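# Sort stickered items into matching colored containers

## Task

Put every item into the container whose color matches the color of the sticker on that item.

## Robot and tools

Team: four identical i2rt Big YAM arms named arm1, arm2, arm3 and arm4. Each has six revolute joints, a two-finger gripper and a wrist camera (arm1_cam_wrist through arm4_cam_wrist). Fixed room cameras: cam_room_a1, cam_room_a2, cam_room_b1, cam_room_b2. Reach is roughly 1.0 m from the joint1 axis.

Frames: every pose uses one shared scene frame with its origin on the floor and +z up, in metres. Calibrated feet (base_link), each facing its own +x: arm1 (-0.644, +1.377, +0.914) quat_wxyz (+0.682, +0.007, +0.004, +0.731); arm2 (-0.655, -0.555, +0.928) (+0.747, +0.002, +0.000, -0.665); arm3 (+0.651, -1.332, +0.868) (+0.663, -0.004, -0.006, -0.748); arm4 (+0.648, +0.477, +0.879) (+0.687, +0.001, +0.003, +0.727). The reported hand point sits between the finger pads, about 1 cm back from the tips. The fingers extend along the hand's +z axis and the jaws open and close along its y axis. With joints 1 and 6 at 0 and the hand level and forward, the camera rides on top of the hand looking toward the tips. The printed hand position may be off, more so when the arm is stretched far.

Joints (absolute radians; the tolerance for counting as done in brackets): joint1_rad -2.879..2.879 (0.045), rotates the whole arm about its foot, positive is counter-clockwise seen from above, 0 points along the foot's facing. joint2_rad 0..3.141 (0.14), shoulder; 0 puts the upper arm roughly level and pointing back, larger raises it and brings it forward. joint3_rad 0..3.019 (0.09), elbow; 0 is fully folded, larger opens. joint4_rad -1.692..1.57 (0.055), hand pitch, positive tips fingers up. joint5_rad -1.57..1.57 (0.03), sideways swing, positive toward the arm's right. joint6_rad -2.094..2.094 (0.035), hand roll, positive is clockwise viewed from behind. gripper_m 0..0.093 (0.003), the gap between fingertips in metres; each finger pad pushes with about 50 to 64 N, some units differ.

Tool move: one action. Top-level keys are arm1, arm2, arm3, arm4 and cameras; each arm key holds an object for that arm only, and an arm left out receives nothing new. Inside an arm's object:
- joints: a dictionary of absolute targets by name (joint1_rad..joint6_rad in rad, gripper_m in m). Not offsets.
- target: a list of 7 numbers [x, y, z, qw, qx, qy, qz], an absolute hand pose in the scene frame (metres, unit quaternion), written the way the hand line prints it. The hand travels a straight line toward it starting from its current hand_target. When target is present, joints may carry only gripper_m.
- speed: top speed of that straight path, 0.002..0.5 m/s, default 0.25; only allowed together with target. Rotation is capped at double this value in rad/s.
cameras: list of camera names, or "all"; omitted or null means all, [] means none. Unknown keys or camera names make the call invalid; out-of-range values get it refused, and a refusal cancels the remaining move, wait and finished_scene calls of that reply.
All motions of one action begin together; all hand paths finish at the same moment, paced by the slowest. A hand path takes 0.5 to 10 s and is cut off at 10 s; an action lasts at most 15 s. Paths ignore obstacles and other arms. Each control step limits the commanded pose to 100 mm and 20 degrees from the measured hand, then damped IK follows, favouring position. Expect errors of a centimetre or more, overshoot of speed near full stretch, and wide swings on joint moves since joints travel at different rates.

Result lines: the move line gives per-arm outcome (done, or the worst status). joint_status and hand_status report how each motion ended: off_target (stopped away from target, may still push), time_out (arm joints keep a nearby target and keep pushing; on_its_own lists them, and its "held at" values are targets, not readings), not_followed (a safety check withheld it; the arm may keep trying). "joint command not followed" or "pose unreachable" mean the self/inter-arm collision check blocked it; gripper commands still run. Arms listed under "as last shown" were not commanded and show "not commanded". hand_target is the pose the held joint targets imply. Joint velocities are in rad/s (gripper in m/s), shown as "within noise" when still. Joint torques are in N m in joint order, include gravity and offsets, and joints 3 and 4 wrap sign past ±28. The pictures line names images in order; images may lag the state slightly.

Gripper: on a firm grip gripper_m reads up to 0.005 narrower (or up to 0.002 wider) than the object; closed on nothing it reads 0.000 to 0.003. Full force is reached about 0.005 below first-contact width, or deeper for soft, small or round parts. To release, command well above the reading.

wait(seconds 0..10, cameras): lets time pass without new commands and returns full state. zoom_image(camera, region [x0,y0,x1,y1] pixels from top-left, at most 504x504): enlarges part of that camera's most recent image; only cameras in the latest images. read_manual(section "licences"): licence text only. finished_scene(scene): pass the current scene number; it ends the scene irreversibly, so items must already rest in the right containers.

Avoid: knocking objects out of the work area or to the floor; dropping or releasing parts while moving; hard presses or hits between arms (closing a gripper on another arm's fingers counts; the collision check can be late and lets grippers and cameras meet); pushing into things or holding stretched or loaded poses for long, which heats motors (MOTOR HOT at 85 °C; at 100 °C an OVER-TEMPERATURE FAULT drops the arm for 30 to 60 s; afterwards keys reading limit_stop_at_motor_heat need their targets resent). To relieve a stuck push, send a joint its reported position. The arms keep pushing on contact and do not wait for each other. Loose objects can be nudged occasionally, and the simulation keeps running while you think.

Each tool is called after "Request:" by a JSON object that holds its "op" and its "data".

## Session

Request:
{"op": "move", "data": {}}

Request:
{"op": "move", "data": {"arm1": {"joints": {"joint1_rad": 1.55, "joint2_rad": 2.02, "joint3_rad": 2.03, "joint4_rad": -1.58, "joint5_rad": 0, "joint6_rad": 0.05}}, "arm2": {"joints": {"joint1_rad": -1.6, "joint2_rad": 2.02, "joint3_rad": 2.03, "joint4_rad": -1.58, "joint5_rad": 0, "joint6_rad": 0.09}}, "arm3": {"joints": {"joint1_rad": -1.885, "joint2_rad": 0.55, "joint3_rad": 1.4, "joint4_rad": -1.2, "joint5_rad": 0, "joint6_rad": 0}}, "arm4": {"joints": {"joint1_rad": 0.98, "joint2_rad": 0.55, "joint3_rad": 1.4, "joint4_rad": -1.2, "joint5_rad": 0, "joint6_rad": 0}}, "cameras": ["arm1_cam_wrist", "arm2_cam_wrist", "arm3_cam_wrist", "arm4_cam_wrist"]}}

Scene clock: 0.00 s.
Joint torques (N m): no reading
Motor temperatures (°C): arm1=[20 24 29 23 21 21 21] | arm2=[23 24 29 22 22 20 23] | arm3=[24 24 24 23 24 23 23] | arm4=[22 22 25 22 24 21 24]
Heat: arm1: hottest joint3_rad 29 °C; arm2: hottest joint3_rad 29 °C; arm3: hottest joint1_rad 24 °C; arm4: hottest joint3_rad 25 °C.
Joint velocities: within noise
arm1.joint_positions: joint1_rad=-0.168 joint2_rad=+0.560 joint3_rad=+1.361 joint4_rad=-1.410 joint5_rad=+0.240 joint6_rad=+0.692 gripper_m=+0.09396
arm1.joint_status: not commanded
arm1.hand: x=-0.5745 y=+1.5715 z=+1.4388 quat_wxyz=(-0.303, +0.280, -0.837, -0.359) (m; scene frame)
arm1.hand_target: x=-0.5746 y=+1.5689 z=+1.4515 quat_wxyz=(-0.308, +0.276, -0.832, -0.370) (m; scene frame)
arm1.hand_status: not commanded
arm2.joint_positions: joint1_rad=+0.198 joint2_rad=+0.483 joint3_rad=+1.641 joint4_rad=-1.210 joint5_rad=-0.086 joint6_rad=-0.484 gripper_m=+0.09396
arm2.joint_status: not commanded
arm2.hand: x=-0.6069 y=-0.6635 z=+1.6316 quat_wxyz=(-0.468, -0.246, -0.683, +0.505) (m; scene frame)
arm2.hand_target: x=-0.6088 y=-0.6576 z=+1.6378 quat_wxyz=(-0.472, -0.244, -0.677, +0.510) (m; scene frame)
arm2.hand_status: not commanded
arm3.joint_positions: joint1_rad=+0.130 joint2_rad=+0.645 joint3_rad=+1.695 joint4_rad=-1.138 joint5_rad=+0.075 joint6_rad=+0.392 gripper_m=+0.09396
arm3.joint_status: not commanded
arm3.hand: x=+0.6386 y=-1.5165 z=+1.5921 quat_wxyz=(-0.552, -0.621, -0.389, +0.398) (m; scene frame)
arm3.hand_target: x=+0.6385 y=-1.5116 z=+1.6003 quat_wxyz=(-0.558, -0.615, -0.384, +0.402) (m; scene frame)
arm3.hand_status: not commanded
arm4.joint_positions: joint1_rad=+0.147 joint2_rad=+0.437 joint3_rad=+1.709 joint4_rad=-1.566 joint5_rad=+0.245 joint6_rad=+0.670 gripper_m=+0.09396
arm4.joint_status: not commanded
arm4.hand: x=+0.6820 y=+0.5376 z=+1.5262 quat_wxyz=(-0.292, +0.355, -0.719, -0.522) (m; scene frame)
arm4.hand_target: x=+0.6829 y=+0.5336 z=+1.5314 quat_wxyz=(-0.294, +0.352, -0.714, -0.529) (m; scene frame)
arm4.hand_status: not commanded
pictures: arm1_cam_wrist, arm2_cam_wrist, arm3_cam_wrist, arm4_cam_wrist, cam_room_a1, cam_room_a2, cam_room_b1, cam_room_b2
Images, in order (width x height): arm1_cam_wrist 672x504, arm2_cam_wrist 672x504, arm3_cam_wrist 672x504, arm4_cam_wrist 672x504, cam_room_a1 672x504, cam_room_a2 672x504, cam_room_b1 672x504, cam_room_b2 672x504.

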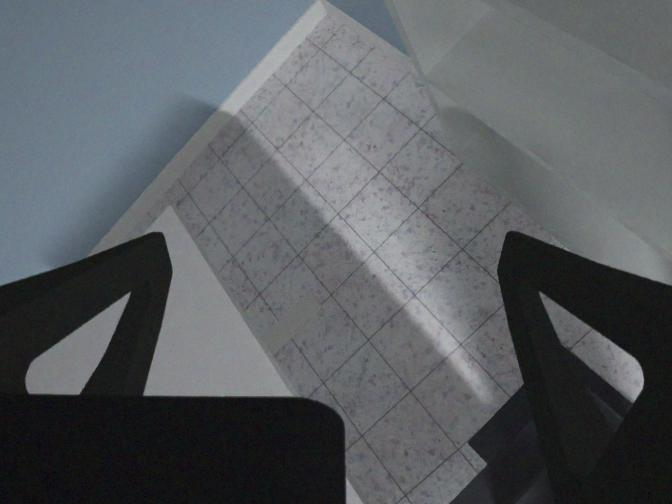

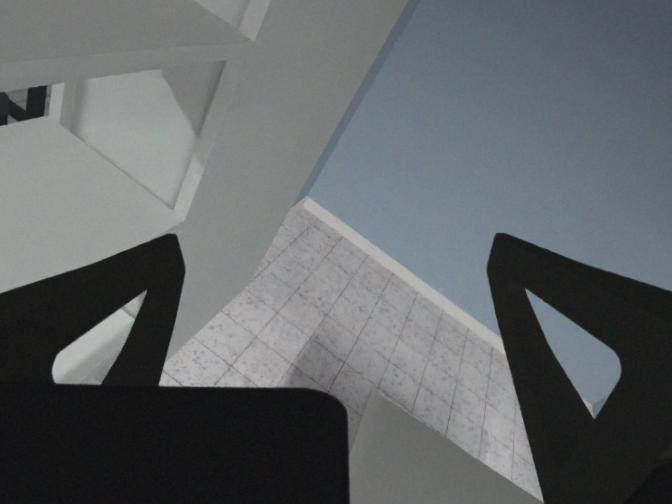

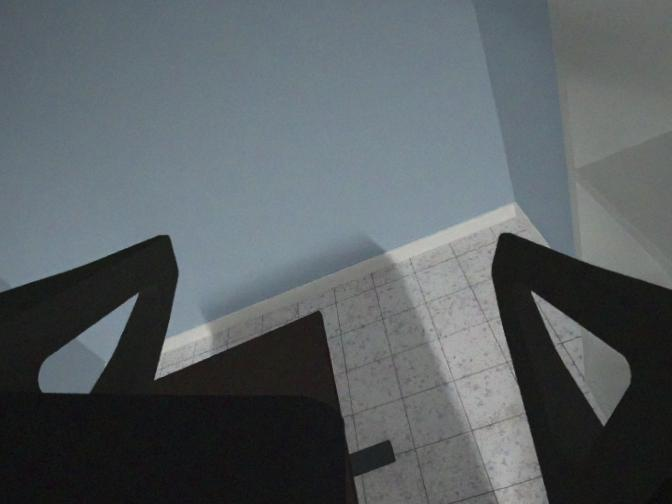

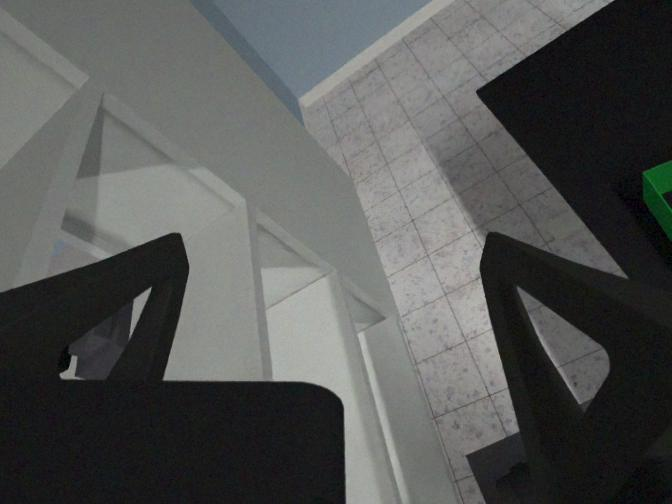

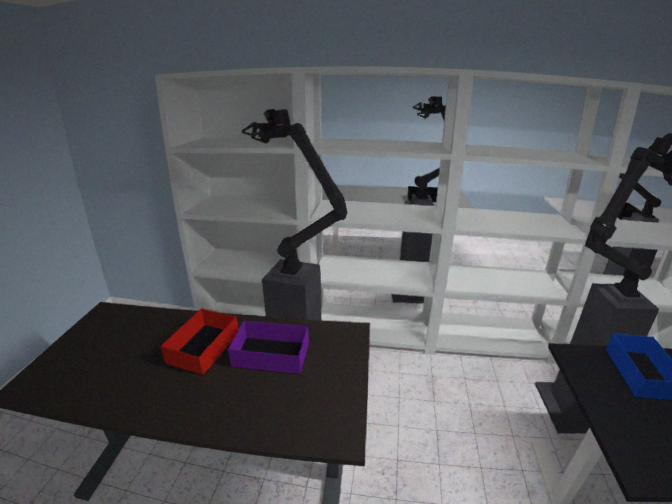

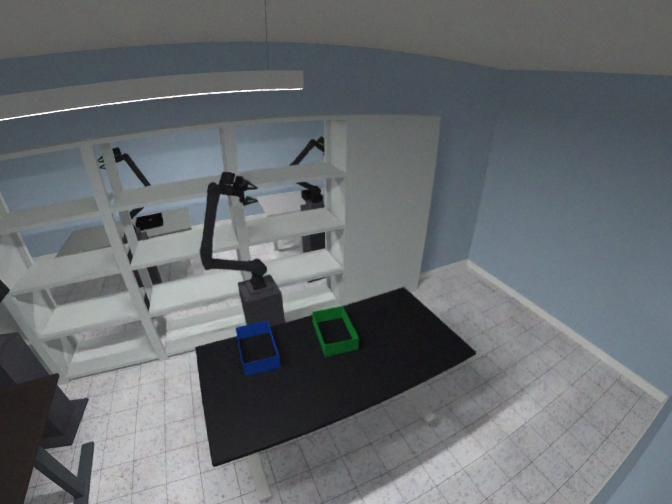

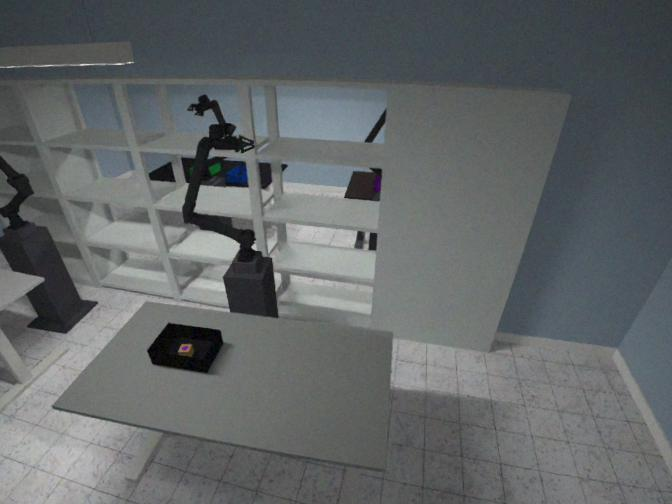

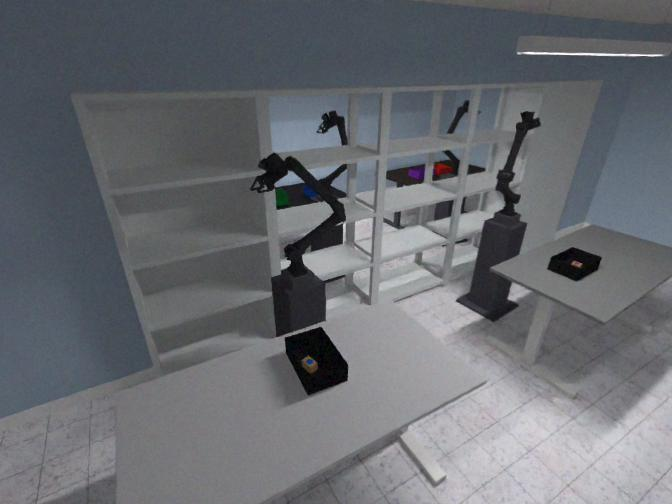

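Scene clock: 2.37 s.
Joint torques (N m): arm1=[-0.85 -19.9 13.07 0.1 0.03 -0.06] | arm2=[0.03 -23.59 12.16 0.12 -0.08 0.19] | arm3=[0.56 1.85 7.73 1.7 0.01 -0.12] | arm4=[0.67 2.96 8.72 2.13 0.02 -0.11]
Motor temperatures (°C): arm1=[20 24 29 23 21 21 21] | arm2=[23 25 29 22 22 20 23] | arm3=[24 24 24 23 24 23 23] | arm4=[22 22 25 22 24 21 24]
Heat: arm1: hottest joint3_rad 29 °C; arm2: hottest joint3_rad 29 °C; arm3: hottest joint1_rad 24 °C; arm4: hottest joint3_rad 25 °C.
move: arm1 done; arm2 done; arm3 done; arm4 done
Joint velocities: within noise
arm1.joint_positions: joint1_rad=+1.546 joint2_rad=+2.040 joint3_rad=+1.999 joint4_rad=-1.570 joint5_rad=-0.001 joint6_rad=+0.056 gripper_m=+0.09398
arm1.joint_status: all done
arm1.hand: x=-1.2656 y=+1.3498 z=+1.1001 quat_wxyz=(-0.002, +1.000, -0.006, +0.012) (m; scene frame)
arm1.hand_target: x=-1.2694 y=+1.3470 z=+1.1236 quat_wxyz=(-0.001, +1.000, -0.001, -0.008) (m; scene frame)
arm1.hand_status: not commanded
arm2.joint_positions: joint1_rad=-1.591 joint2_rad=+2.026 joint3_rad=+2.010 joint4_rad=-1.567 joint5_rad=+0.002 joint6_rad=+0.077 gripper_m=+0.09397
arm2.joint_status: all done
arm2.hand: x=-1.2807 y=-0.6156 z=+1.1155 quat_wxyz=(+0.003, -1.000, -0.009, -0.007) (m; scene frame)
arm2.hand_target: x=-1.2827 y=-0.6106 z=+1.1271 quat_wxyz=(+0.002, -1.000, +0.001, +0.000) (m; scene frame)
arm2.hand_status: not commanded
arm3.joint_positions: joint1_rad=-1.874 joint2_rad=+0.559 joint3_rad=+1.397 joint4_rad=-1.197 joint5_rad=+0.000 joint6_rad=+0.008 gripper_m=+0.09399
arm3.joint_status: all done
arm3.hand: x=+0.4478 y=-1.2317 z=+1.4524 quat_wxyz=(+0.112, -0.804, +0.180, +0.556) (m; scene frame)
arm3.hand_target: x=+0.4531 y=-1.2314 z=+1.4550 quat_wxyz=(+0.118, -0.801, +0.181, +0.558) (m; scene frame)
arm3.hand_status: not commanded
arm4.joint_positions: joint1_rad=+0.977 joint2_rad=+0.552 joint3_rad=+1.376 joint4_rad=-1.220 joint5_rad=+0.002 joint6_rad=+0.014 gripper_m=+0.09398
arm4.joint_status: all done
arm4.hand: x=+0.4607 y=+0.5935 z=+1.4520 quat_wxyz=(-0.142, +0.800, -0.229, -0.537) (m; scene frame)
arm4.hand_target: x=+0.4635 y=+0.5906 z=+1.4685 quat_wxyz=(-0.149, +0.789, -0.218, -0.554) (m; scene frame)
arm4.hand_status: not commanded
pictures: arm1_cam_wrist, arm2_cam_wrist, arm3_cam_wrist, arm4_cam_wrist
Images, in order (width x height): arm1_cam_wrist 672x504, arm2_cam_wrist 672x504, arm3_cam_wrist 672x504, arm4_cam_wrist 672x504.

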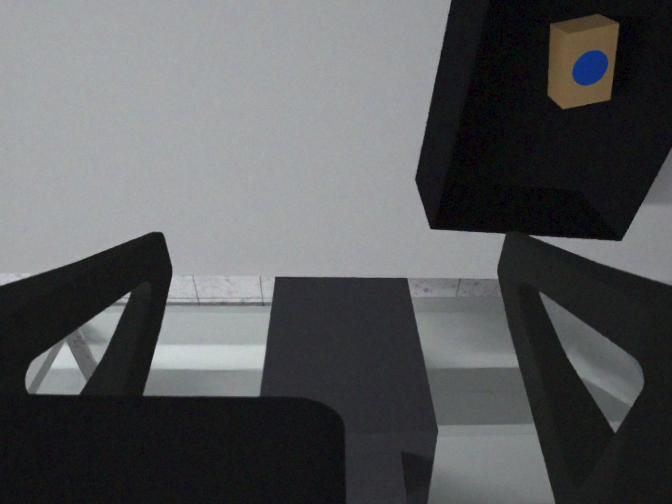

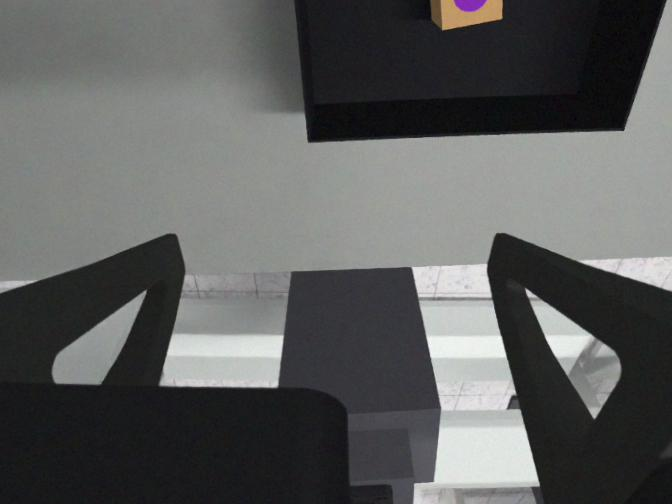

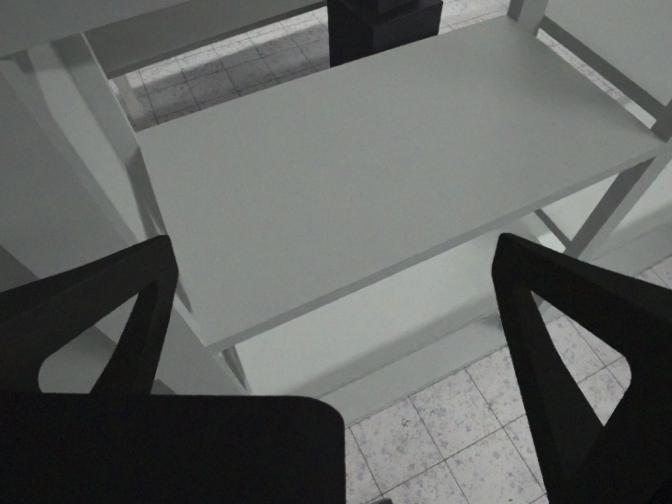

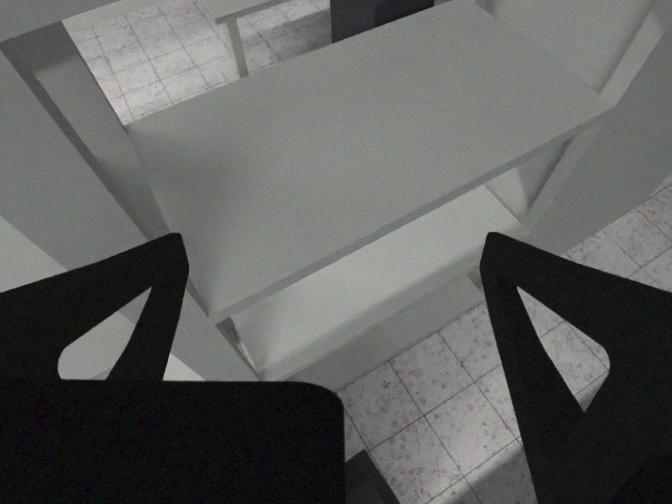

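Request:
{"op": "move", "data": {"arm1": {"target": [-1.229, 1.573, 0.88, 0, -0.9976, -0.0698, 0], "speed": 0.35}, "arm2": {"target": [-1.30, -0.50, 0.88, 0, -0.9962, -0.0872, 0], "speed": 0.35}, "cameras": ["arm1_cam_wrist", "arm2_cam_wrist"]}}

Scene clock: 12.57 s.
Joint torques (N m): arm1=[-0.79 -19.78 9.39 0.65 -0.06 -0.05] | arm2=[0.62 -23.3 9.32 1.26 -0.21 -0.09] | arm3=[0.38 1.85 7.73 1.66 0.01 -0.12] | arm4=[0.67 2.37 8.7 2.15 -0.03 -0.1]
Motor temperatures (°C): arm1=[20 25 30 23 21 21 21] | arm2=[23 25 31 22 22 20 23] | arm3=[24 24 25 23 24 23 23] | arm4=[22 22 27 22 24 21 24]
Heat: arm1: hottest joint3_rad 30 °C; arm2: hottest joint3_rad 31 °C; arm3: hottest joint3_rad 25 °C; arm4: hottest joint3_rad 27 °C.
move: arm1 off_target; arm2 done
Joint velocities: within noise
arm1.joint_positions: joint1_rad=+1.172 joint2_rad=+2.192 joint3_rad=+1.625 joint4_rad=-1.049 joint5_rad=+0.003 joint6_rad=-0.452 gripper_m=+0.09398
arm1.joint_status: not commanded
arm1.hand: x=-1.2198 y=+1.5756 z=+0.8718 quat_wxyz=(+0.006, +0.998, +0.061, +0.014) (m; scene frame)
arm1.hand_target: x=-1.2288 y=+1.5730 z=+0.8800 quat_wxyz=(+0.000, +0.998, +0.070, +0.000) (m; scene frame)
arm1.hand_status: off_target (0.013 m and 2.0 deg from the pose sent, 0.316 m and 8.8 deg at the start)
arm2.joint_positions: joint1_rad=-1.773 joint2_rad=+2.237 joint3_rad=+1.746 joint4_rad=-1.080 joint5_rad=+0.000 joint6_rad=-0.245 gripper_m=+0.09397
arm2.joint_status: not commanded
arm2.hand: x=-1.2986 y=-0.4997 z=+0.8874 quat_wxyz=(+0.002, -0.997, -0.080, -0.001) (m; scene frame)
arm2.hand_target: x=-1.2999 y=-0.4999 z=+0.8800 quat_wxyz=(+0.000, -0.996, -0.087, +0.000) (m; scene frame)
arm2.hand_status: done (0.008 m and 0.9 deg from the pose sent, 0.263 m and 9.0 deg at the start)
arm3, arm4: as last shown
arm3.joint_positions: joint1_rad=-1.874 joint2_rad=+0.559 joint3_rad=+1.397 joint4_rad=-1.197 joint5_rad=+0.000 joint6_rad=+0.007 gripper_m=+0.09399
arm3.hand: x=+0.4478 y=-1.2317 z=+1.4524 quat_wxyz=(+0.112, -0.804, +0.180, +0.555) (m; scene frame)
pictures: arm1_cam_wrist, arm2_cam_wrist
Images, in order (width x height): arm1_cam_wrist 672x504, arm2_cam_wrist 672x504.

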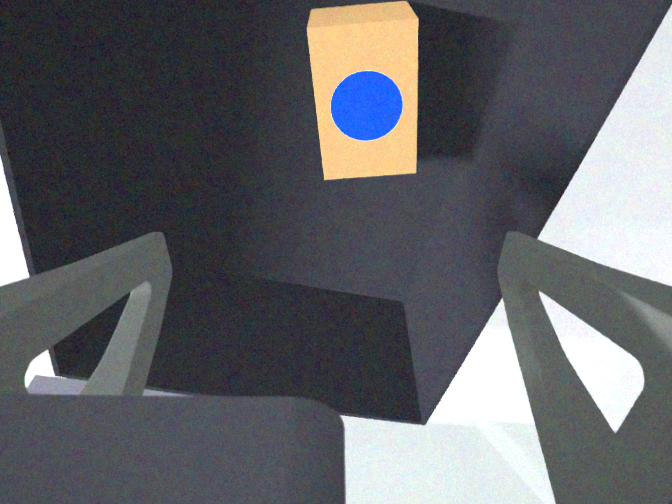

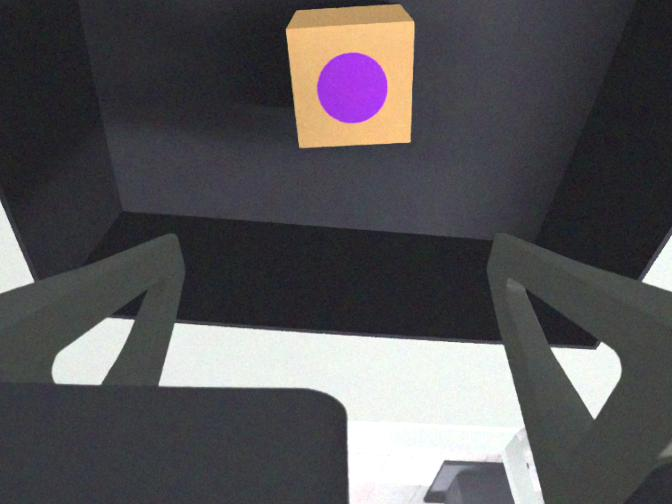

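Request:
{"op": "move", "data": {"arm1": {"target": [-1.228, 1.586, 0.752, 0, -0.9954, -0.0958, 0], "speed": 0.22, "joints": {"gripper_m": 0.074}}, "arm2": {"target": [-1.310, -0.492, 0.745, 0, -0.9945, -0.1045, 0], "speed": 0.22}, "cameras": ["arm1_cam_wrist", "arm2_cam_wrist"]}}

Request:
{"op": "move", "data": {"arm1": {"joints": {"gripper_m": 0.02}}, "arm2": {"joints": {"gripper_m": 0.02}}, "cameras": ["arm1_cam_wrist", "arm2_cam_wrist"]}}

Scene clock: 25.60 s.
Joint torques (N m): arm1=[-2.43 -19.37 8.69 0.85 0.01 -0.02] | arm2=[-0.09 -24.53 11.15 1.1 -0.19 -0.09] | arm3=[0.56 2.02 7.75 1.66 0 -0.12] | arm4=[0.91 2.9 8.83 2.11 -0.02 -0.11]
Motor temperatures (°C): arm1=[20 25 31 23 21 21 21] | arm2=[23 26 32 22 22 20 23] | arm3=[24 24 25 23 24 23 23] | arm4=[22 22 29 22 24 21 24]
Heat: arm1: hottest joint3_rad 31 °C; arm2: hottest joint3_rad 32 °C; arm3: hottest joint3_rad 25 °C; arm4: hottest joint3_rad 29 °C.
move: arm1 off_target; arm2 off_target
Joint velocities: within noise
arm1.joint_positions: joint1_rad=+1.171 joint2_rad=+2.403 joint3_rad=+1.615 joint4_rad=-0.835 joint5_rad=+0.003 joint6_rad=-0.525 gripper_m=+0.07406
arm1.joint_status: all done
arm1.hand: x=-1.2172 y=+1.5751 z=+0.7422 quat_wxyz=(+0.008, +0.995, +0.097, +0.017) (m; scene frame)
arm1.hand_target: x=-1.2277 y=+1.5859 z=+0.7522 quat_wxyz=(+0.000, +0.995, +0.096, +0.000) (m; scene frame)
arm1.hand_status: off_target (0.018 m and 2.1 deg from the pose sent, 0.121 m and 4.3 deg at the start)
arm2.joint_positions: joint1_rad=-1.775 joint2_rad=+2.475 joint3_rad=+1.752 joint4_rad=-0.888 joint5_rad=+0.000 joint6_rad=-0.290 gripper_m=+0.09397
arm2.joint_status: not commanded
arm2.hand: x=-1.2901 y=-0.4989 z=+0.7400 quat_wxyz=(-0.002, -0.995, -0.101, -0.021) (m; scene frame)
arm2.hand_target: x=-1.3094 y=-0.4918 z=+0.7457 quat_wxyz=(+0.000, -0.995, -0.104, +0.000) (m; scene frame)
arm2.hand_status: off_target (0.022 m and 2.4 deg from the pose sent, 0.143 m and 2.9 deg at the start)
arm3, arm4: as last shown
pictures: arm1_cam_wrist, arm2_cam_wrist
Images, in order (width x height): arm1_cam_wrist 672x504, arm2_cam_wrist 672x504.

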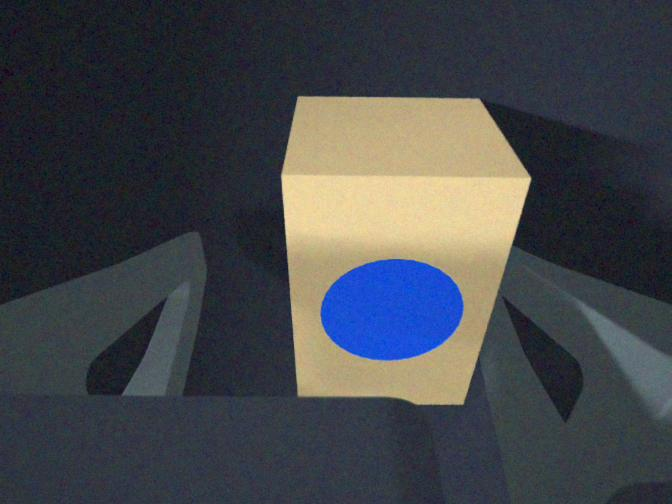

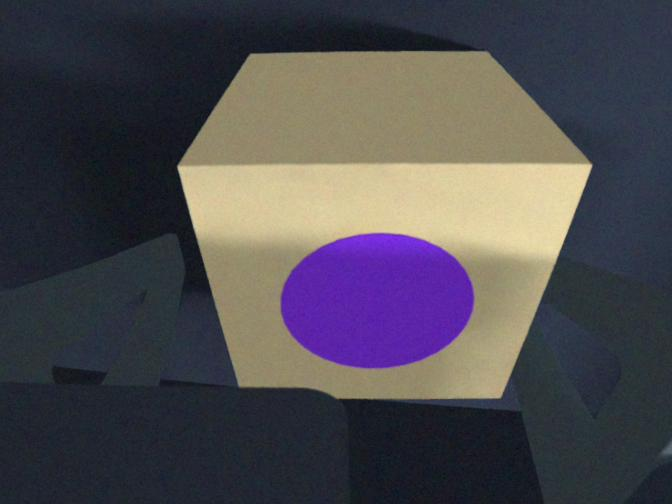

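Scene clock: 26.27 s.
Joint torques (N m): arm1=[-2.55 -20.25 8.57 0.83 -0.04 -0.07] | arm2=[0.03 -24.47 11.18 1.06 -0.19 -0.07] | arm3=[0.44 1.79 7.75 1.69 0 -0.13] | arm4=[0.73 2.73 8.66 2.15 -0.03 -0.1]
Motor temperatures (°C): arm1=[20 25 31 23 21 21 21] | arm2=[23 26 32 22 22 20 23] | arm3=[24 24 25 23 24 23 23] | arm4=[22 22 30 22 24 21 24]
Heat: arm1: hottest joint3_rad 31 °C; arm2: hottest joint3_rad 32 °C; arm3: hottest joint3_rad 25 °C; arm4: hottest joint3_rad 30 °C.
move: arm1 off_target; arm2 off_target
Joint velocities: within noise
arm1.joint_positions: joint1_rad=+1.170 joint2_rad=+2.403 joint3_rad=+1.615 joint4_rad=-0.834 joint5_rad=+0.003 joint6_rad=-0.526 gripper_m=+0.04361
arm1.joint_status: gripper_m off_target (ended at +0.04364, target +0.02000)
arm1.hand: x=-1.2173 y=+1.5755 z=+0.7422 quat_wxyz=(+0.007, +0.995, +0.097, +0.017) (m; scene frame)
arm1.hand_target: x=-1.2276 y=+1.5859 z=+0.7522 quat_wxyz=(+0.000, +0.995, +0.096, +0.000) (m; scene frame)
arm1.hand_status: not commanded
arm2.joint_positions: joint1_rad=-1.775 joint2_rad=+2.475 joint3_rad=+1.752 joint4_rad=-0.888 joint5_rad=+0.000 joint6_rad=-0.291 gripper_m=+0.05230
arm2.joint_status: gripper_m off_target (ended at +0.05233, target +0.02000)
arm2.hand: x=-1.2901 y=-0.4989 z=+0.7400 quat_wxyz=(-0.002, -0.995, -0.102, -0.021) (m; scene frame)
arm2.hand_target: x=-1.3094 y=-0.4920 z=+0.7457 quat_wxyz=(+0.000, -0.995, -0.105, +0.000) (m; scene frame)
arm2.hand_status: not commanded
arm3, arm4: as last shown
pictures: arm1_cam_wrist, arm2_cam_wrist
Images, in order (width x height): arm1_cam_wrist 672x504, arm2_cam_wrist 672x504.

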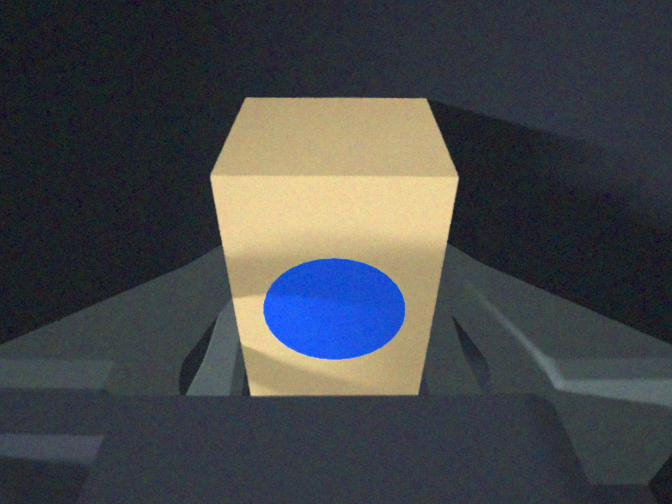

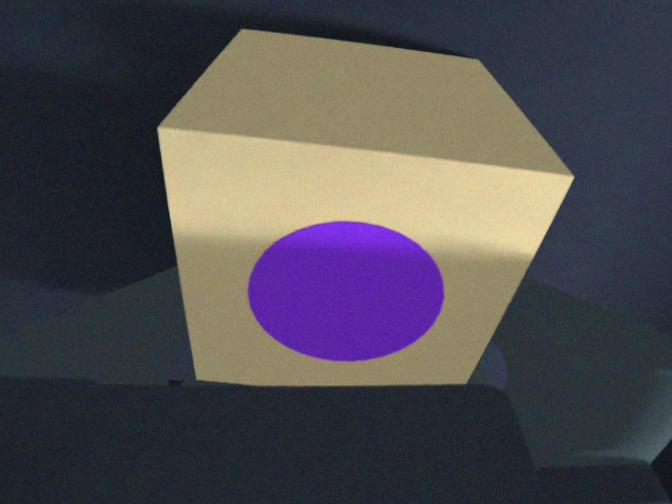

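Request:
{"op": "move", "data": {"arm1": {"target": [-1.15, 1.56, 1.0, 0, -0.9954, -0.0958, 0], "speed": 0.4}, "arm2": {"target": [-1.20, -0.50, 1.0, 0, -0.9945, -0.1045, 0], "speed": 0.4}, "cameras": ["arm2_cam_wrist"]}}

Request:
{"op": "move", "data": {"arm1": {"joints": {"joint1_rad": -2.388, "joint2_rad": 0.534, "joint3_rad": 1.403, "joint4_rad": -1.6, "joint5_rad": 0, "joint6_rad": -0.26}}, "arm2": {"joints": {"joint1_rad": 0.792, "joint2_rad": 0.534, "joint3_rad": 1.403, "joint4_rad": -1.6, "joint5_rad": 0, "joint6_rad": -0.223}}, "cameras": ["arm1_cam_wrist", "arm2_cam_wrist"]}}

Request:
{"op": "move", "data": {"arm1": {"joints": {"joint2_rad": 1.4585, "joint3_rad": 1.2402, "joint4_rad": -1.3525}}, "arm2": {"joints": {"joint2_rad": 1.4551, "joint3_rad": 1.253, "joint4_rad": -1.3687}}, "cameras": ["arm1_cam_wrist", "arm2_cam_wrist"]}}

Request:
{"op": "move", "data": {"arm1": {"target": [-0.131, 0.90, 1.09, 0, -0.2419, -0.9703, 0], "speed": 0.3}, "arm2": {"target": [-0.13, -0.965, 1.08, 0, 0.2181, 0.9759, 0], "speed": 0.3}, "cameras": ["arm1_cam_wrist", "arm2_cam_wrist", "arm3_cam_wrist", "arm4_cam_wrist"]}}

Scene clock: 39.23 s.
Joint torques (N m): arm1=[-2.14 -13.68 9.88 -0.01 -0.11 -0.06] | arm2=[-0.15 -17.67 9.13 0.35 -0.21 -0.08] | arm3=[0.5 1.79 7.69 1.63 0 -0.12] | arm4=[1.08 2.43 8.66 2.04 -0.02 -0.08]
Motor temperatures (°C): arm1=[20 25 32 23 21 21 22] | arm2=[23 27 33 22 22 20 23] | arm3=[24 24 26 23 24 23 23] | arm4=[22 22 31 22 24 21 24]
Heat: arm1: hottest joint3_rad 32 °C; arm2: hottest joint3_rad 33 °C; arm3: hottest joint3_rad 26 °C; arm4: hottest joint3_rad 31 °C.
move: arm1 done; arm2 off_target
Joint velocities: within noise
arm1.joint_positions: joint1_rad=+1.169 joint2_rad=+1.844 joint3_rad=+1.443 joint4_rad=-1.167 joint5_rad=+0.003 joint6_rad=-0.527 gripper_m=+0.04362
arm1.joint_status: not commanded
arm1.hand: x=-1.1538 y=+1.5550 z=+1.0044 quat_wxyz=(-0.004, +0.995, +0.097, -0.008) (m; scene frame)
arm1.hand_target: x=-1.1500 y=+1.5599 z=+1.0000 quat_wxyz=(+0.000, +0.995, +0.096, +0.000) (m; scene frame)
arm1.hand_status: done (0.008 m and 1.0 deg from the pose sent, 0.267 m and 2.1 deg at the start)
arm2.joint_positions: joint1_rad=-1.780 joint2_rad=+1.844 joint3_rad=+1.461 joint4_rad=-1.143 joint5_rad=+0.000 joint6_rad=-0.296 gripper_m=+0.05232
arm2.joint_status: not commanded
arm2.hand: x=-1.2073 y=-0.5044 z=+1.0153 quat_wxyz=(+0.006, -0.995, -0.102, +0.020) (m; scene frame)
arm2.hand_target: x=-1.1997 y=-0.5002 z=+1.0003 quat_wxyz=(+0.000, -0.995, -0.104, +0.000) (m; scene frame)
arm2.hand_status: off_target (0.018 m and 2.4 deg from the pose sent, 0.275 m and 2.5 deg at the start)
arm3, arm4: as last shown
pictures: arm2_cam_wrist
Images, in order (width x height): arm2_cam_wrist 672x504.

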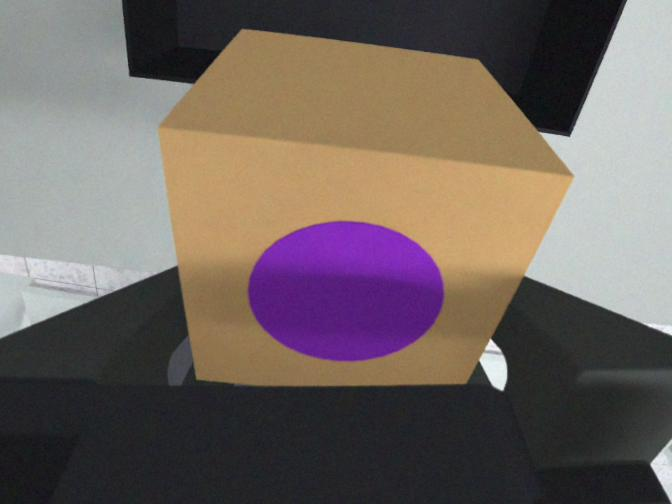

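Scene clock: 41.77 s.
Joint torques (N m): arm1=[-2.26 6.59 10.07 1.29 -0.08 0.13] | arm2=[1.2 2.96 9.11 1.84 0.11 0.21] | arm3=[0.5 1.85 7.75 1.72 0 -0.12] | arm4=[1.03 2.37 8.72 2.18 0.01 -0.11]
Motor temperatures (°C): arm1=[20 26 32 23 21 21 22] | arm2=[23 27 33 22 22 20 23] | arm3=[24 24 26 23 24 23 23] | arm4=[22 22 31 22 24 21 24]
Heat: arm1: hottest joint3_rad 32 °C; arm2: hottest joint3_rad 33 °C; arm3: hottest joint3_rad 26 °C; arm4: hottest joint3_rad 31 °C.
move: arm1 done; arm2 done
Joint velocities: within noise
arm1.joint_positions: joint1_rad=-2.381 joint2_rad=+0.523 joint3_rad=+1.383 joint4_rad=-1.592 joint5_rad=+0.002 joint6_rad=-0.266 gripper_m=+0.04365
arm1.joint_status: all done
arm1.hand: x=-0.5185 y=+1.2676 z=+1.4158 quat_wxyz=(-0.349, -0.214, -0.890, +0.198) (m; scene frame)
arm1.hand_target: x=-0.5189 y=+1.2667 z=+1.4211 quat_wxyz=(-0.350, -0.220, -0.889, +0.198) (m; scene frame)
arm1.hand_status: not commanded
arm2.joint_positions: joint1_rad=+0.786 joint2_rad=+0.530 joint3_rad=+1.395 joint4_rad=-1.589 joint5_rad=-0.003 joint6_rad=-0.236 gripper_m=+0.05238
arm2.joint_status: all done
arm2.hand: x=-0.5292 y=-0.6567 z=+1.4363 quat_wxyz=(-0.371, -0.195, -0.891, +0.176) (m; scene frame)
arm2.hand_target: x=-0.5300 y=-0.6557 z=+1.4374 quat_wxyz=(-0.369, -0.200, -0.891, +0.173) (m; scene frame)
arm2.hand_status: not commanded
arm3, arm4: as last shown
pictures: arm1_cam_wrist, arm2_cam_wrist
Images, in order (width x height): arm1_cam_wrist 672x504, arm2_cam_wrist 672x504.

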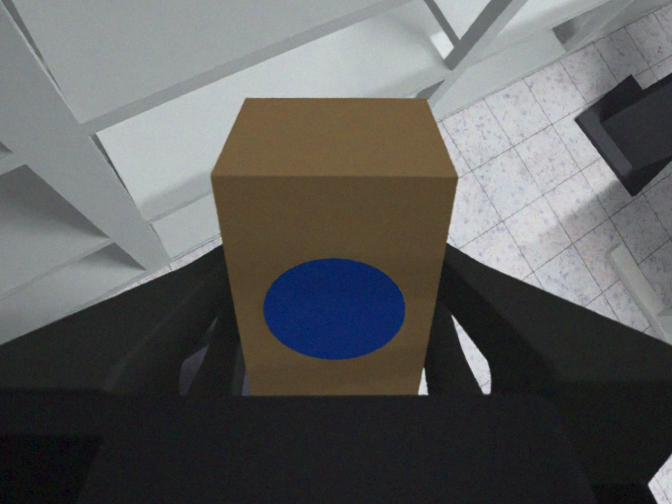

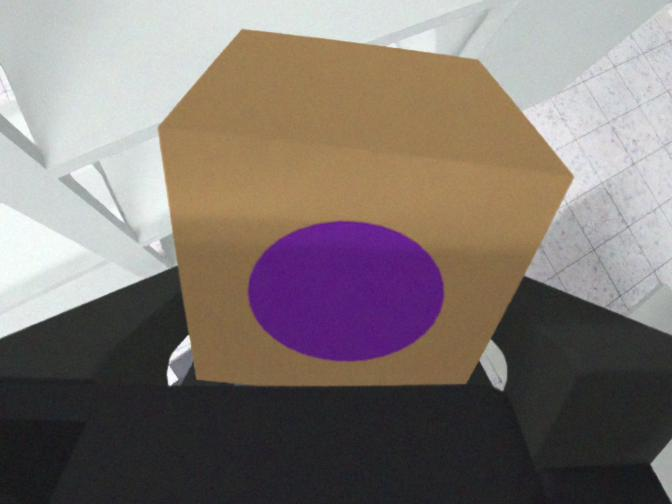

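Scene clock: 43.20 s.
Joint torques (N m): arm1=[-2.67 -9.52 11.25 0.66 -0.05 0.13] | arm2=[1.2 -13.27 10.24 1.07 0.1 0.19] | arm3=[0.62 1.96 7.73 1.68 0 -0.13] | arm4=[1.03 2.67 8.8 2.21 -0.02 -0.09]
Motor temperatures (°C): arm1=[20 26 32 23 21 21 22] | arm2=[23 27 33 22 22 20 23] | arm3=[24 24 26 23 24 23 23] | arm4=[22 22 31 22 24 21 24]
Heat: arm1: hottest joint3_rad 32 °C; arm2: hottest joint3_rad 33 °C; arm3: hottest joint3_rad 26 °C; arm4: hottest joint3_rad 31 °C.
move: arm1 done; arm2 done
Joint velocities: within noise
arm1.joint_positions: joint1_rad=-2.381 joint2_rad=+1.466 joint3_rad=+1.228 joint4_rad=-1.362 joint5_rad=+0.002 joint6_rad=-0.266 gripper_m=+0.04365
arm1.joint_status: all done
arm1.hand: x=-0.3361 y=+1.0968 z=+1.0869 quat_wxyz=(+0.021, -0.235, -0.972, -0.006) (m; scene frame)
arm1.hand_target: x=-0.3337 y=+1.0908 z=+1.0943 quat_wxyz=(+0.008, -0.242, -0.970, +0.001) (m; scene frame)
arm1.hand_status: not commanded
arm2.joint_positions: joint1_rad=+0.786 joint2_rad=+1.453 joint3_rad=+1.254 joint4_rad=-1.379 joint5_rad=-0.003 joint6_rad=-0.236 gripper_m=+0.05238
arm2.joint_status: all done
arm2.hand: x=-0.3275 y=-0.8143 z=+1.1213 quat_wxyz=(+0.002, -0.214, -0.977, -0.005) (m; scene frame)
arm2.hand_target: x=-0.3245 y=-0.8143 z=+1.1200 quat_wxyz=(-0.001, -0.218, -0.976, -0.002) (m; scene frame)
arm2.hand_status: not commanded
arm3, arm4: as last shown
pictures: arm1_cam_wrist, arm2_cam_wrist
Images, in order (width x height): arm1_cam_wrist 672x504, arm2_cam_wrist 672x504.

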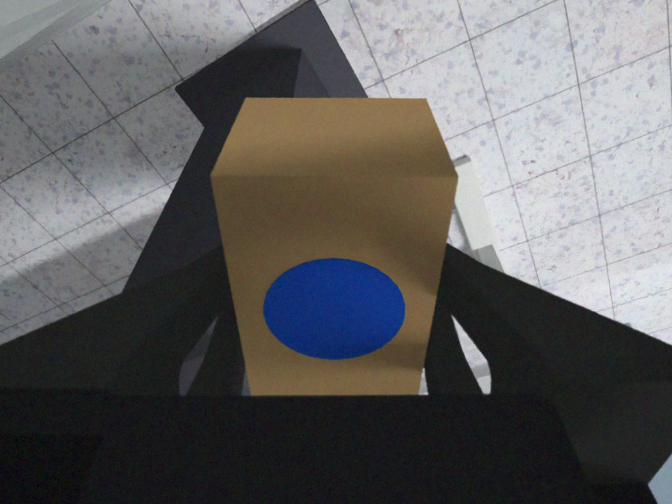

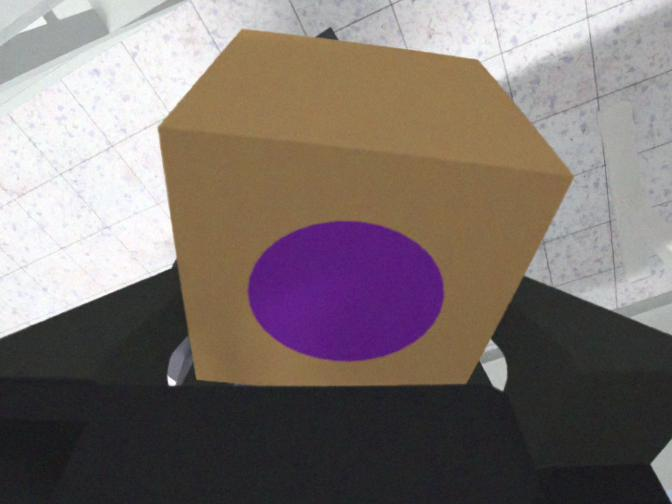

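Scene clock: 45.17 s.
Joint torques (N m): arm1=[-2.49 -19.96 16.28 -0.01 -0.04 0.04] | arm2=[1.44 -22.83 15.6 0.09 0.11 0.21] | arm3=[0.62 1.79 7.73 1.66 0 -0.14] | arm4=[1.03 2.49 8.66 2.14 0.05 -0.09]
Motor temperatures (°C): arm1=[20 26 32 23 21 21 22] | arm2=[23 27 33 22 22 20 24] | arm3=[24 24 26 23 24 23 23] | arm4=[22 22 31 22 24 21 24]
Heat: arm1: hottest joint3_rad 32 °C; arm2: hottest joint3_rad 33 °C; arm3: hottest joint3_rad 26 °C; arm4: hottest joint3_rad 31 °C.
move: arm1 off_target; arm2 off_target
Joint velocities: within noise
arm1.joint_positions: joint1_rad=-2.382 joint2_rad=+2.255 joint3_rad=+2.329 joint4_rad=-1.679 joint5_rad=-0.007 joint6_rad=-0.266 gripper_m=+0.04365
arm1.joint_status: not commanded
arm1.hand: x=-0.1349 y=+0.9136 z=+1.0685 quat_wxyz=(+0.021, -0.236, -0.972, -0.011) (m; scene frame)
arm1.hand_target: x=-0.1319 y=+0.9010 z=+1.0901 quat_wxyz=(-0.001, -0.242, -0.970, +0.000) (m; scene frame)
arm1.hand_status: off_target (0.026 m and 2.8 deg from the pose sent, 0.284 m and 2.6 deg at the start)
arm2.joint_positions: joint1_rad=+0.786 joint2_rad=+2.122 joint3_rad=+2.037 joint4_rad=-1.516 joint5_rad=+0.000 joint6_rad=-0.235 gripper_m=+0.05238
arm2.joint_status: not commanded
arm2.hand: x=-0.1443 y=-0.9591 z=+1.0671 quat_wxyz=(+0.013, -0.214, -0.977, -0.008) (m; scene frame)
arm2.hand_target: x=-0.1308 y=-0.9644 z=+1.0800 quat_wxyz=(-0.001, -0.218, -0.976, +0.000) (m; scene frame)
arm2.hand_status: off_target (0.020 m and 1.8 deg from the pose sent, 0.252 m and 0.7 deg at the start)
arm3, arm4: as last shown
pictures: arm1_cam_wrist, arm2_cam_wrist, arm3_cam_wrist, arm4_cam_wrist
Images, in order (width x height): arm1_cam_wrist 672x504, arm2_cam_wrist 672x504, arm3_cam_wrist 672x504, arm4_cam_wrist 672x504.

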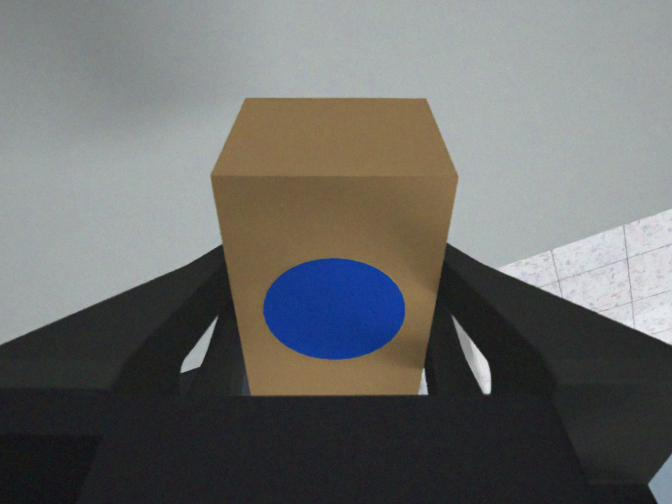

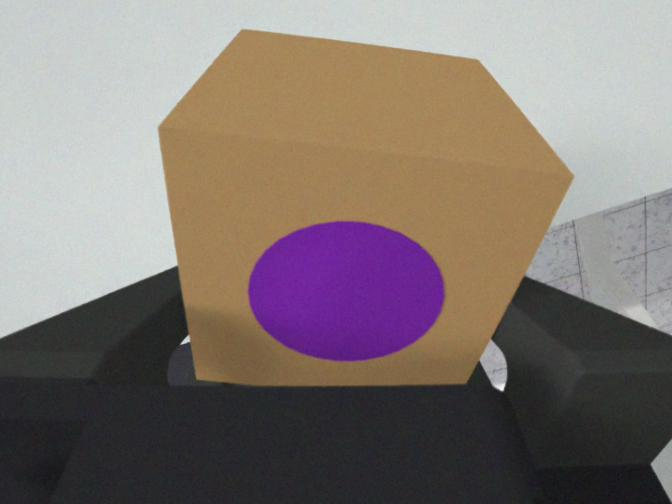

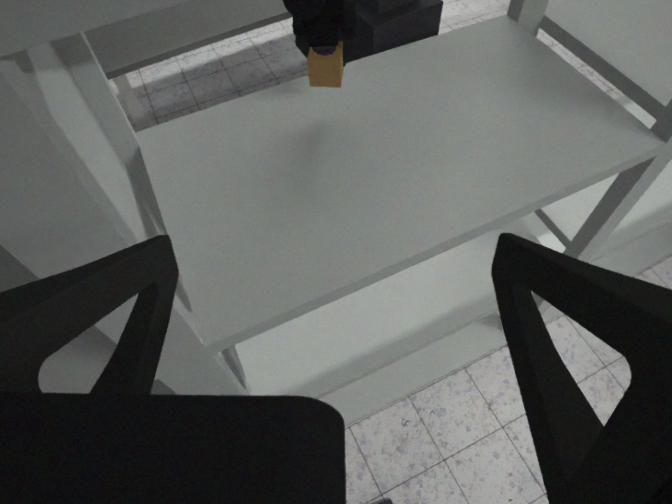

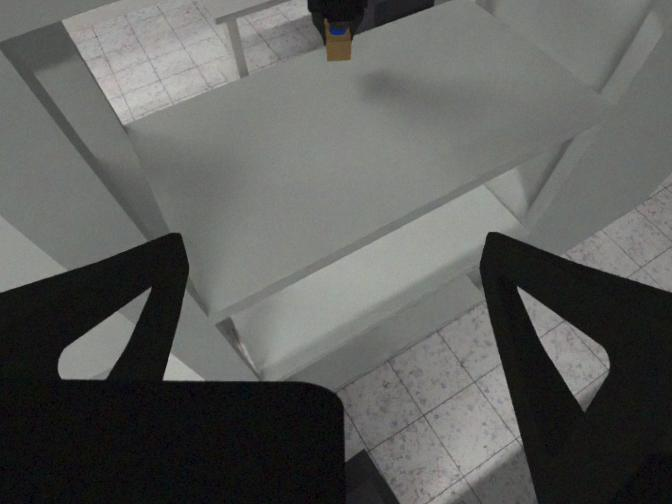

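Request:
{"op": "move", "data": {"arm1": {"target": [-0.131, 0.895, 1.02, 0, -0.2419, -0.9703, 0], "speed": 0.12}, "arm2": {"target": [-0.13, -0.965, 1.015, 0, 0.2181, 0.9759, 0], "speed": 0.12}, "cameras": []}}

Request:
{"op": "move", "data": {"arm1": {"target": [-0.131, 0.895, 1.0, 0, -0.2419, -0.9703, 0], "speed": 0.06}, "arm2": {"target": [-0.13, -0.965, 0.995, 0, 0.2181, 0.9759, 0], "speed": 0.06}, "cameras": ["arm3_cam_wrist", "arm4_cam_wrist"]}}

Request:
{"op": "zoom_image", "data": {"camera": "arm4_cam_wrist", "region": [280, 20, 400, 110]}}

Request:
{"op": "zoom_image", "data": {"camera": "arm3_cam_wrist", "region": [270, 40, 390, 130]}}

Scene clock: 52.27 s.
Joint torques (N m): arm1=[-2.78 -20.78 10.77 0.96 -0.07 0] | arm2=[1.32 -22.42 9.81 1.37 0.11 0.2] | arm3=[0.44 1.85 7.75 1.69 0 -0.12] | arm4=[1.14 2.73 8.68 2.25 0 -0.09]
Motor temperatures (°C): arm1=[20 26 33 23 21 21 22] | arm2=[23 27 35 22 22 20 24] | arm3=[24 24 26 23 24 23 23] | arm4=[22 22 32 22 24 21 24]
Heat: arm1: hottest joint3_rad 33 °C; arm2: hottest joint3_rad 35 °C; arm3: hottest joint3_rad 26 °C; arm4: hottest joint3_rad 32 °C.
move: arm1 done; arm2 off_target
Joint velocities: within noise
arm1.joint_positions: joint1_rad=-2.387 joint2_rad=+2.262 joint3_rad=+2.225 joint4_rad=-1.529 joint5_rad=-0.007 joint6_rad=-0.266 gripper_m=+0.04365
arm1.joint_status: not commanded
arm1.hand: x=-0.1292 y=+0.9031 z=+1.0238 quat_wxyz=(+0.004, -0.238, -0.971, -0.001) (m; scene frame)
arm1.hand_target: x=-0.1311 y=+0.8950 z=+1.0200 quat_wxyz=(+0.000, -0.242, -0.970, +0.000) (m; scene frame)
arm1.hand_status: done (0.009 m and 0.7 deg from the pose sent, 0.052 m and 2.8 deg at the start)
arm2.joint_positions: joint1_rad=+0.786 joint2_rad=+2.142 joint3_rad=+1.982 joint4_rad=-1.394 joint5_rad=+0.000 joint6_rad=-0.235 gripper_m=+0.05238
arm2.joint_status: not commanded
arm2.hand: x=-0.1335 y=-0.9676 z=+1.0331 quat_wxyz=(-0.008, -0.214, -0.977, +0.002) (m; scene frame)
arm2.hand_target: x=-0.1304 y=-0.9648 z=+1.0153 quat_wxyz=(+0.000, -0.218, -0.976, +0.000) (m; scene frame)
arm2.hand_status: off_target (0.019 m and 1.0 deg from the pose sent, 0.054 m and 1.8 deg at the start)
arm3.joint_positions: joint1_rad=-1.874 joint2_rad=+0.559 joint3_rad=+1.397 joint4_rad=-1.197 joint5_rad=+0.000 joint6_rad=+0.007 gripper_m=+0.09399
arm3.joint_status: not commanded
arm3.hand: x=+0.4478 y=-1.2317 z=+1.4524 quat_wxyz=(+0.112, -0.804, +0.180, +0.555) (m; scene frame)
arm3.hand_target: x=+0.4531 y=-1.2314 z=+1.4550 quat_wxyz=(+0.118, -0.801, +0.181, +0.558) (m; scene frame)
arm3.hand_status: not commanded
arm4.joint_positions: joint1_rad=+0.977 joint2_rad=+0.552 joint3_rad=+1.376 joint4_rad=-1.220 joint5_rad=+0.002 joint6_rad=+0.014 gripper_m=+0.09398
arm4.joint_status: not commanded
arm4.hand: x=+0.4607 y=+0.5935 z=+1.4520 quat_wxyz=(-0.142, +0.800, -0.229, -0.537) (m; scene frame)
arm4.hand_target: x=+0.4635 y=+0.5906 z=+1.4685 quat_wxyz=(-0.149, +0.789, -0.218, -0.554) (m; scene frame)
arm4.hand_status: not commanded
pictures: none
No camera images: "cameras" was empty.

Scene clock: 53.23 s.
Joint torques (N m): arm1=[-2.84 -19.49 9.87 1.11 -0.03 0.02] | arm2=[1.38 -22.12 9.46 1.36 0.11 0.21] | arm3=[0.67 1.79 7.72 1.7 0 -0.13] | arm4=[1.26 2.67 8.64 2.19 -0.01 -0.11]
Motor temperatures (°C): arm1=[20 26 33 23 21 21 22] | arm2=[23 27 35 22 22 20 24] | arm3=[24 24 26 23 24 23 23] | arm4=[22 22 32 22 24 21 24]
Heat: arm1: hottest joint3_rad 33 °C; arm2: hottest joint3_rad 35 °C; arm3: hottest joint3_rad 26 °C; arm4: hottest joint3_rad 32 °C.
move: arm1 off_target; arm2 off_target
Joint velocities: within noise
arm1.joint_positions: joint1_rad=-2.387 joint2_rad=+2.262 joint3_rad=+2.195 joint4_rad=-1.489 joint5_rad=-0.008 joint6_rad=-0.266 gripper_m=+0.04365
arm1.joint_status: not commanded
arm1.hand: x=-0.1278 y=+0.9019 z=+1.0123 quat_wxyz=(+0.000, -0.238, -0.971, +0.001) (m; scene frame)
arm1.hand_target: x=-0.1312 y=+0.8952 z=+1.0001 quat_wxyz=(+0.000, -0.242, -0.970, +0.000) (m; scene frame)
arm1.hand_status: off_target (0.014 m and 0.5 deg from the pose sent, 0.025 m and 0.7 deg at the start)
arm2.joint_positions: joint1_rad=+0.786 joint2_rad=+2.149 joint3_rad=+1.953 joint4_rad=-1.350 joint5_rad=+0.000 joint6_rad=-0.235 gripper_m=+0.05238
arm2.joint_status: not commanded
arm2.hand: x=-0.1322 y=-0.9686 z=+1.0185 quat_wxyz=(-0.012, -0.214, -0.977, +0.004) (m; scene frame)
arm2.hand_target: x=-0.1307 y=-0.9647 z=+0.9953 quat_wxyz=(+0.000, -0.218, -0.976, +0.000) (m; scene frame)
arm2.hand_status: off_target (0.024 m and 1.5 deg from the pose sent, 0.038 m and 1.0 deg at the start)
arm3, arm4: as last shown
pictures: arm3_cam_wrist, arm4_cam_wrist
Images, in order (width x height): arm3_cam_wrist 672x504, arm4_cam_wrist 672x504.

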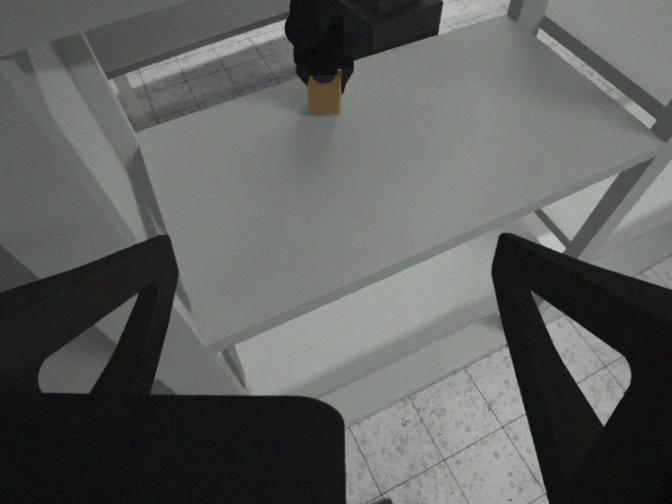

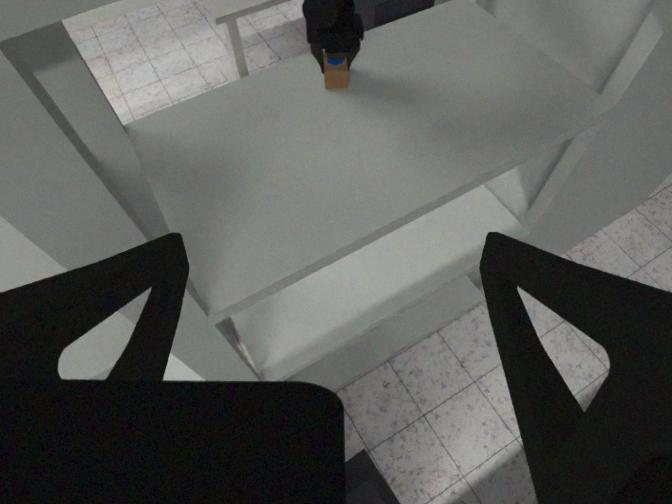

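Scaled by 4.200.

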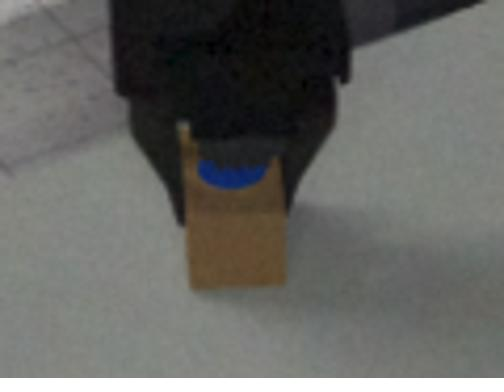

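Scaled by 4.200.

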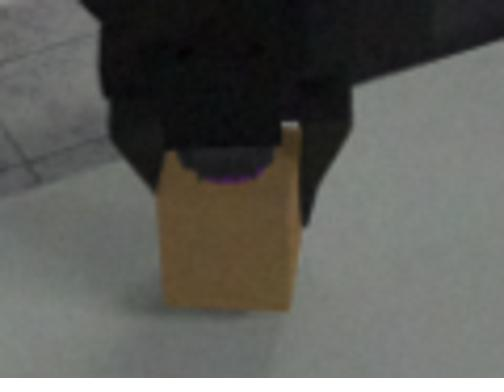

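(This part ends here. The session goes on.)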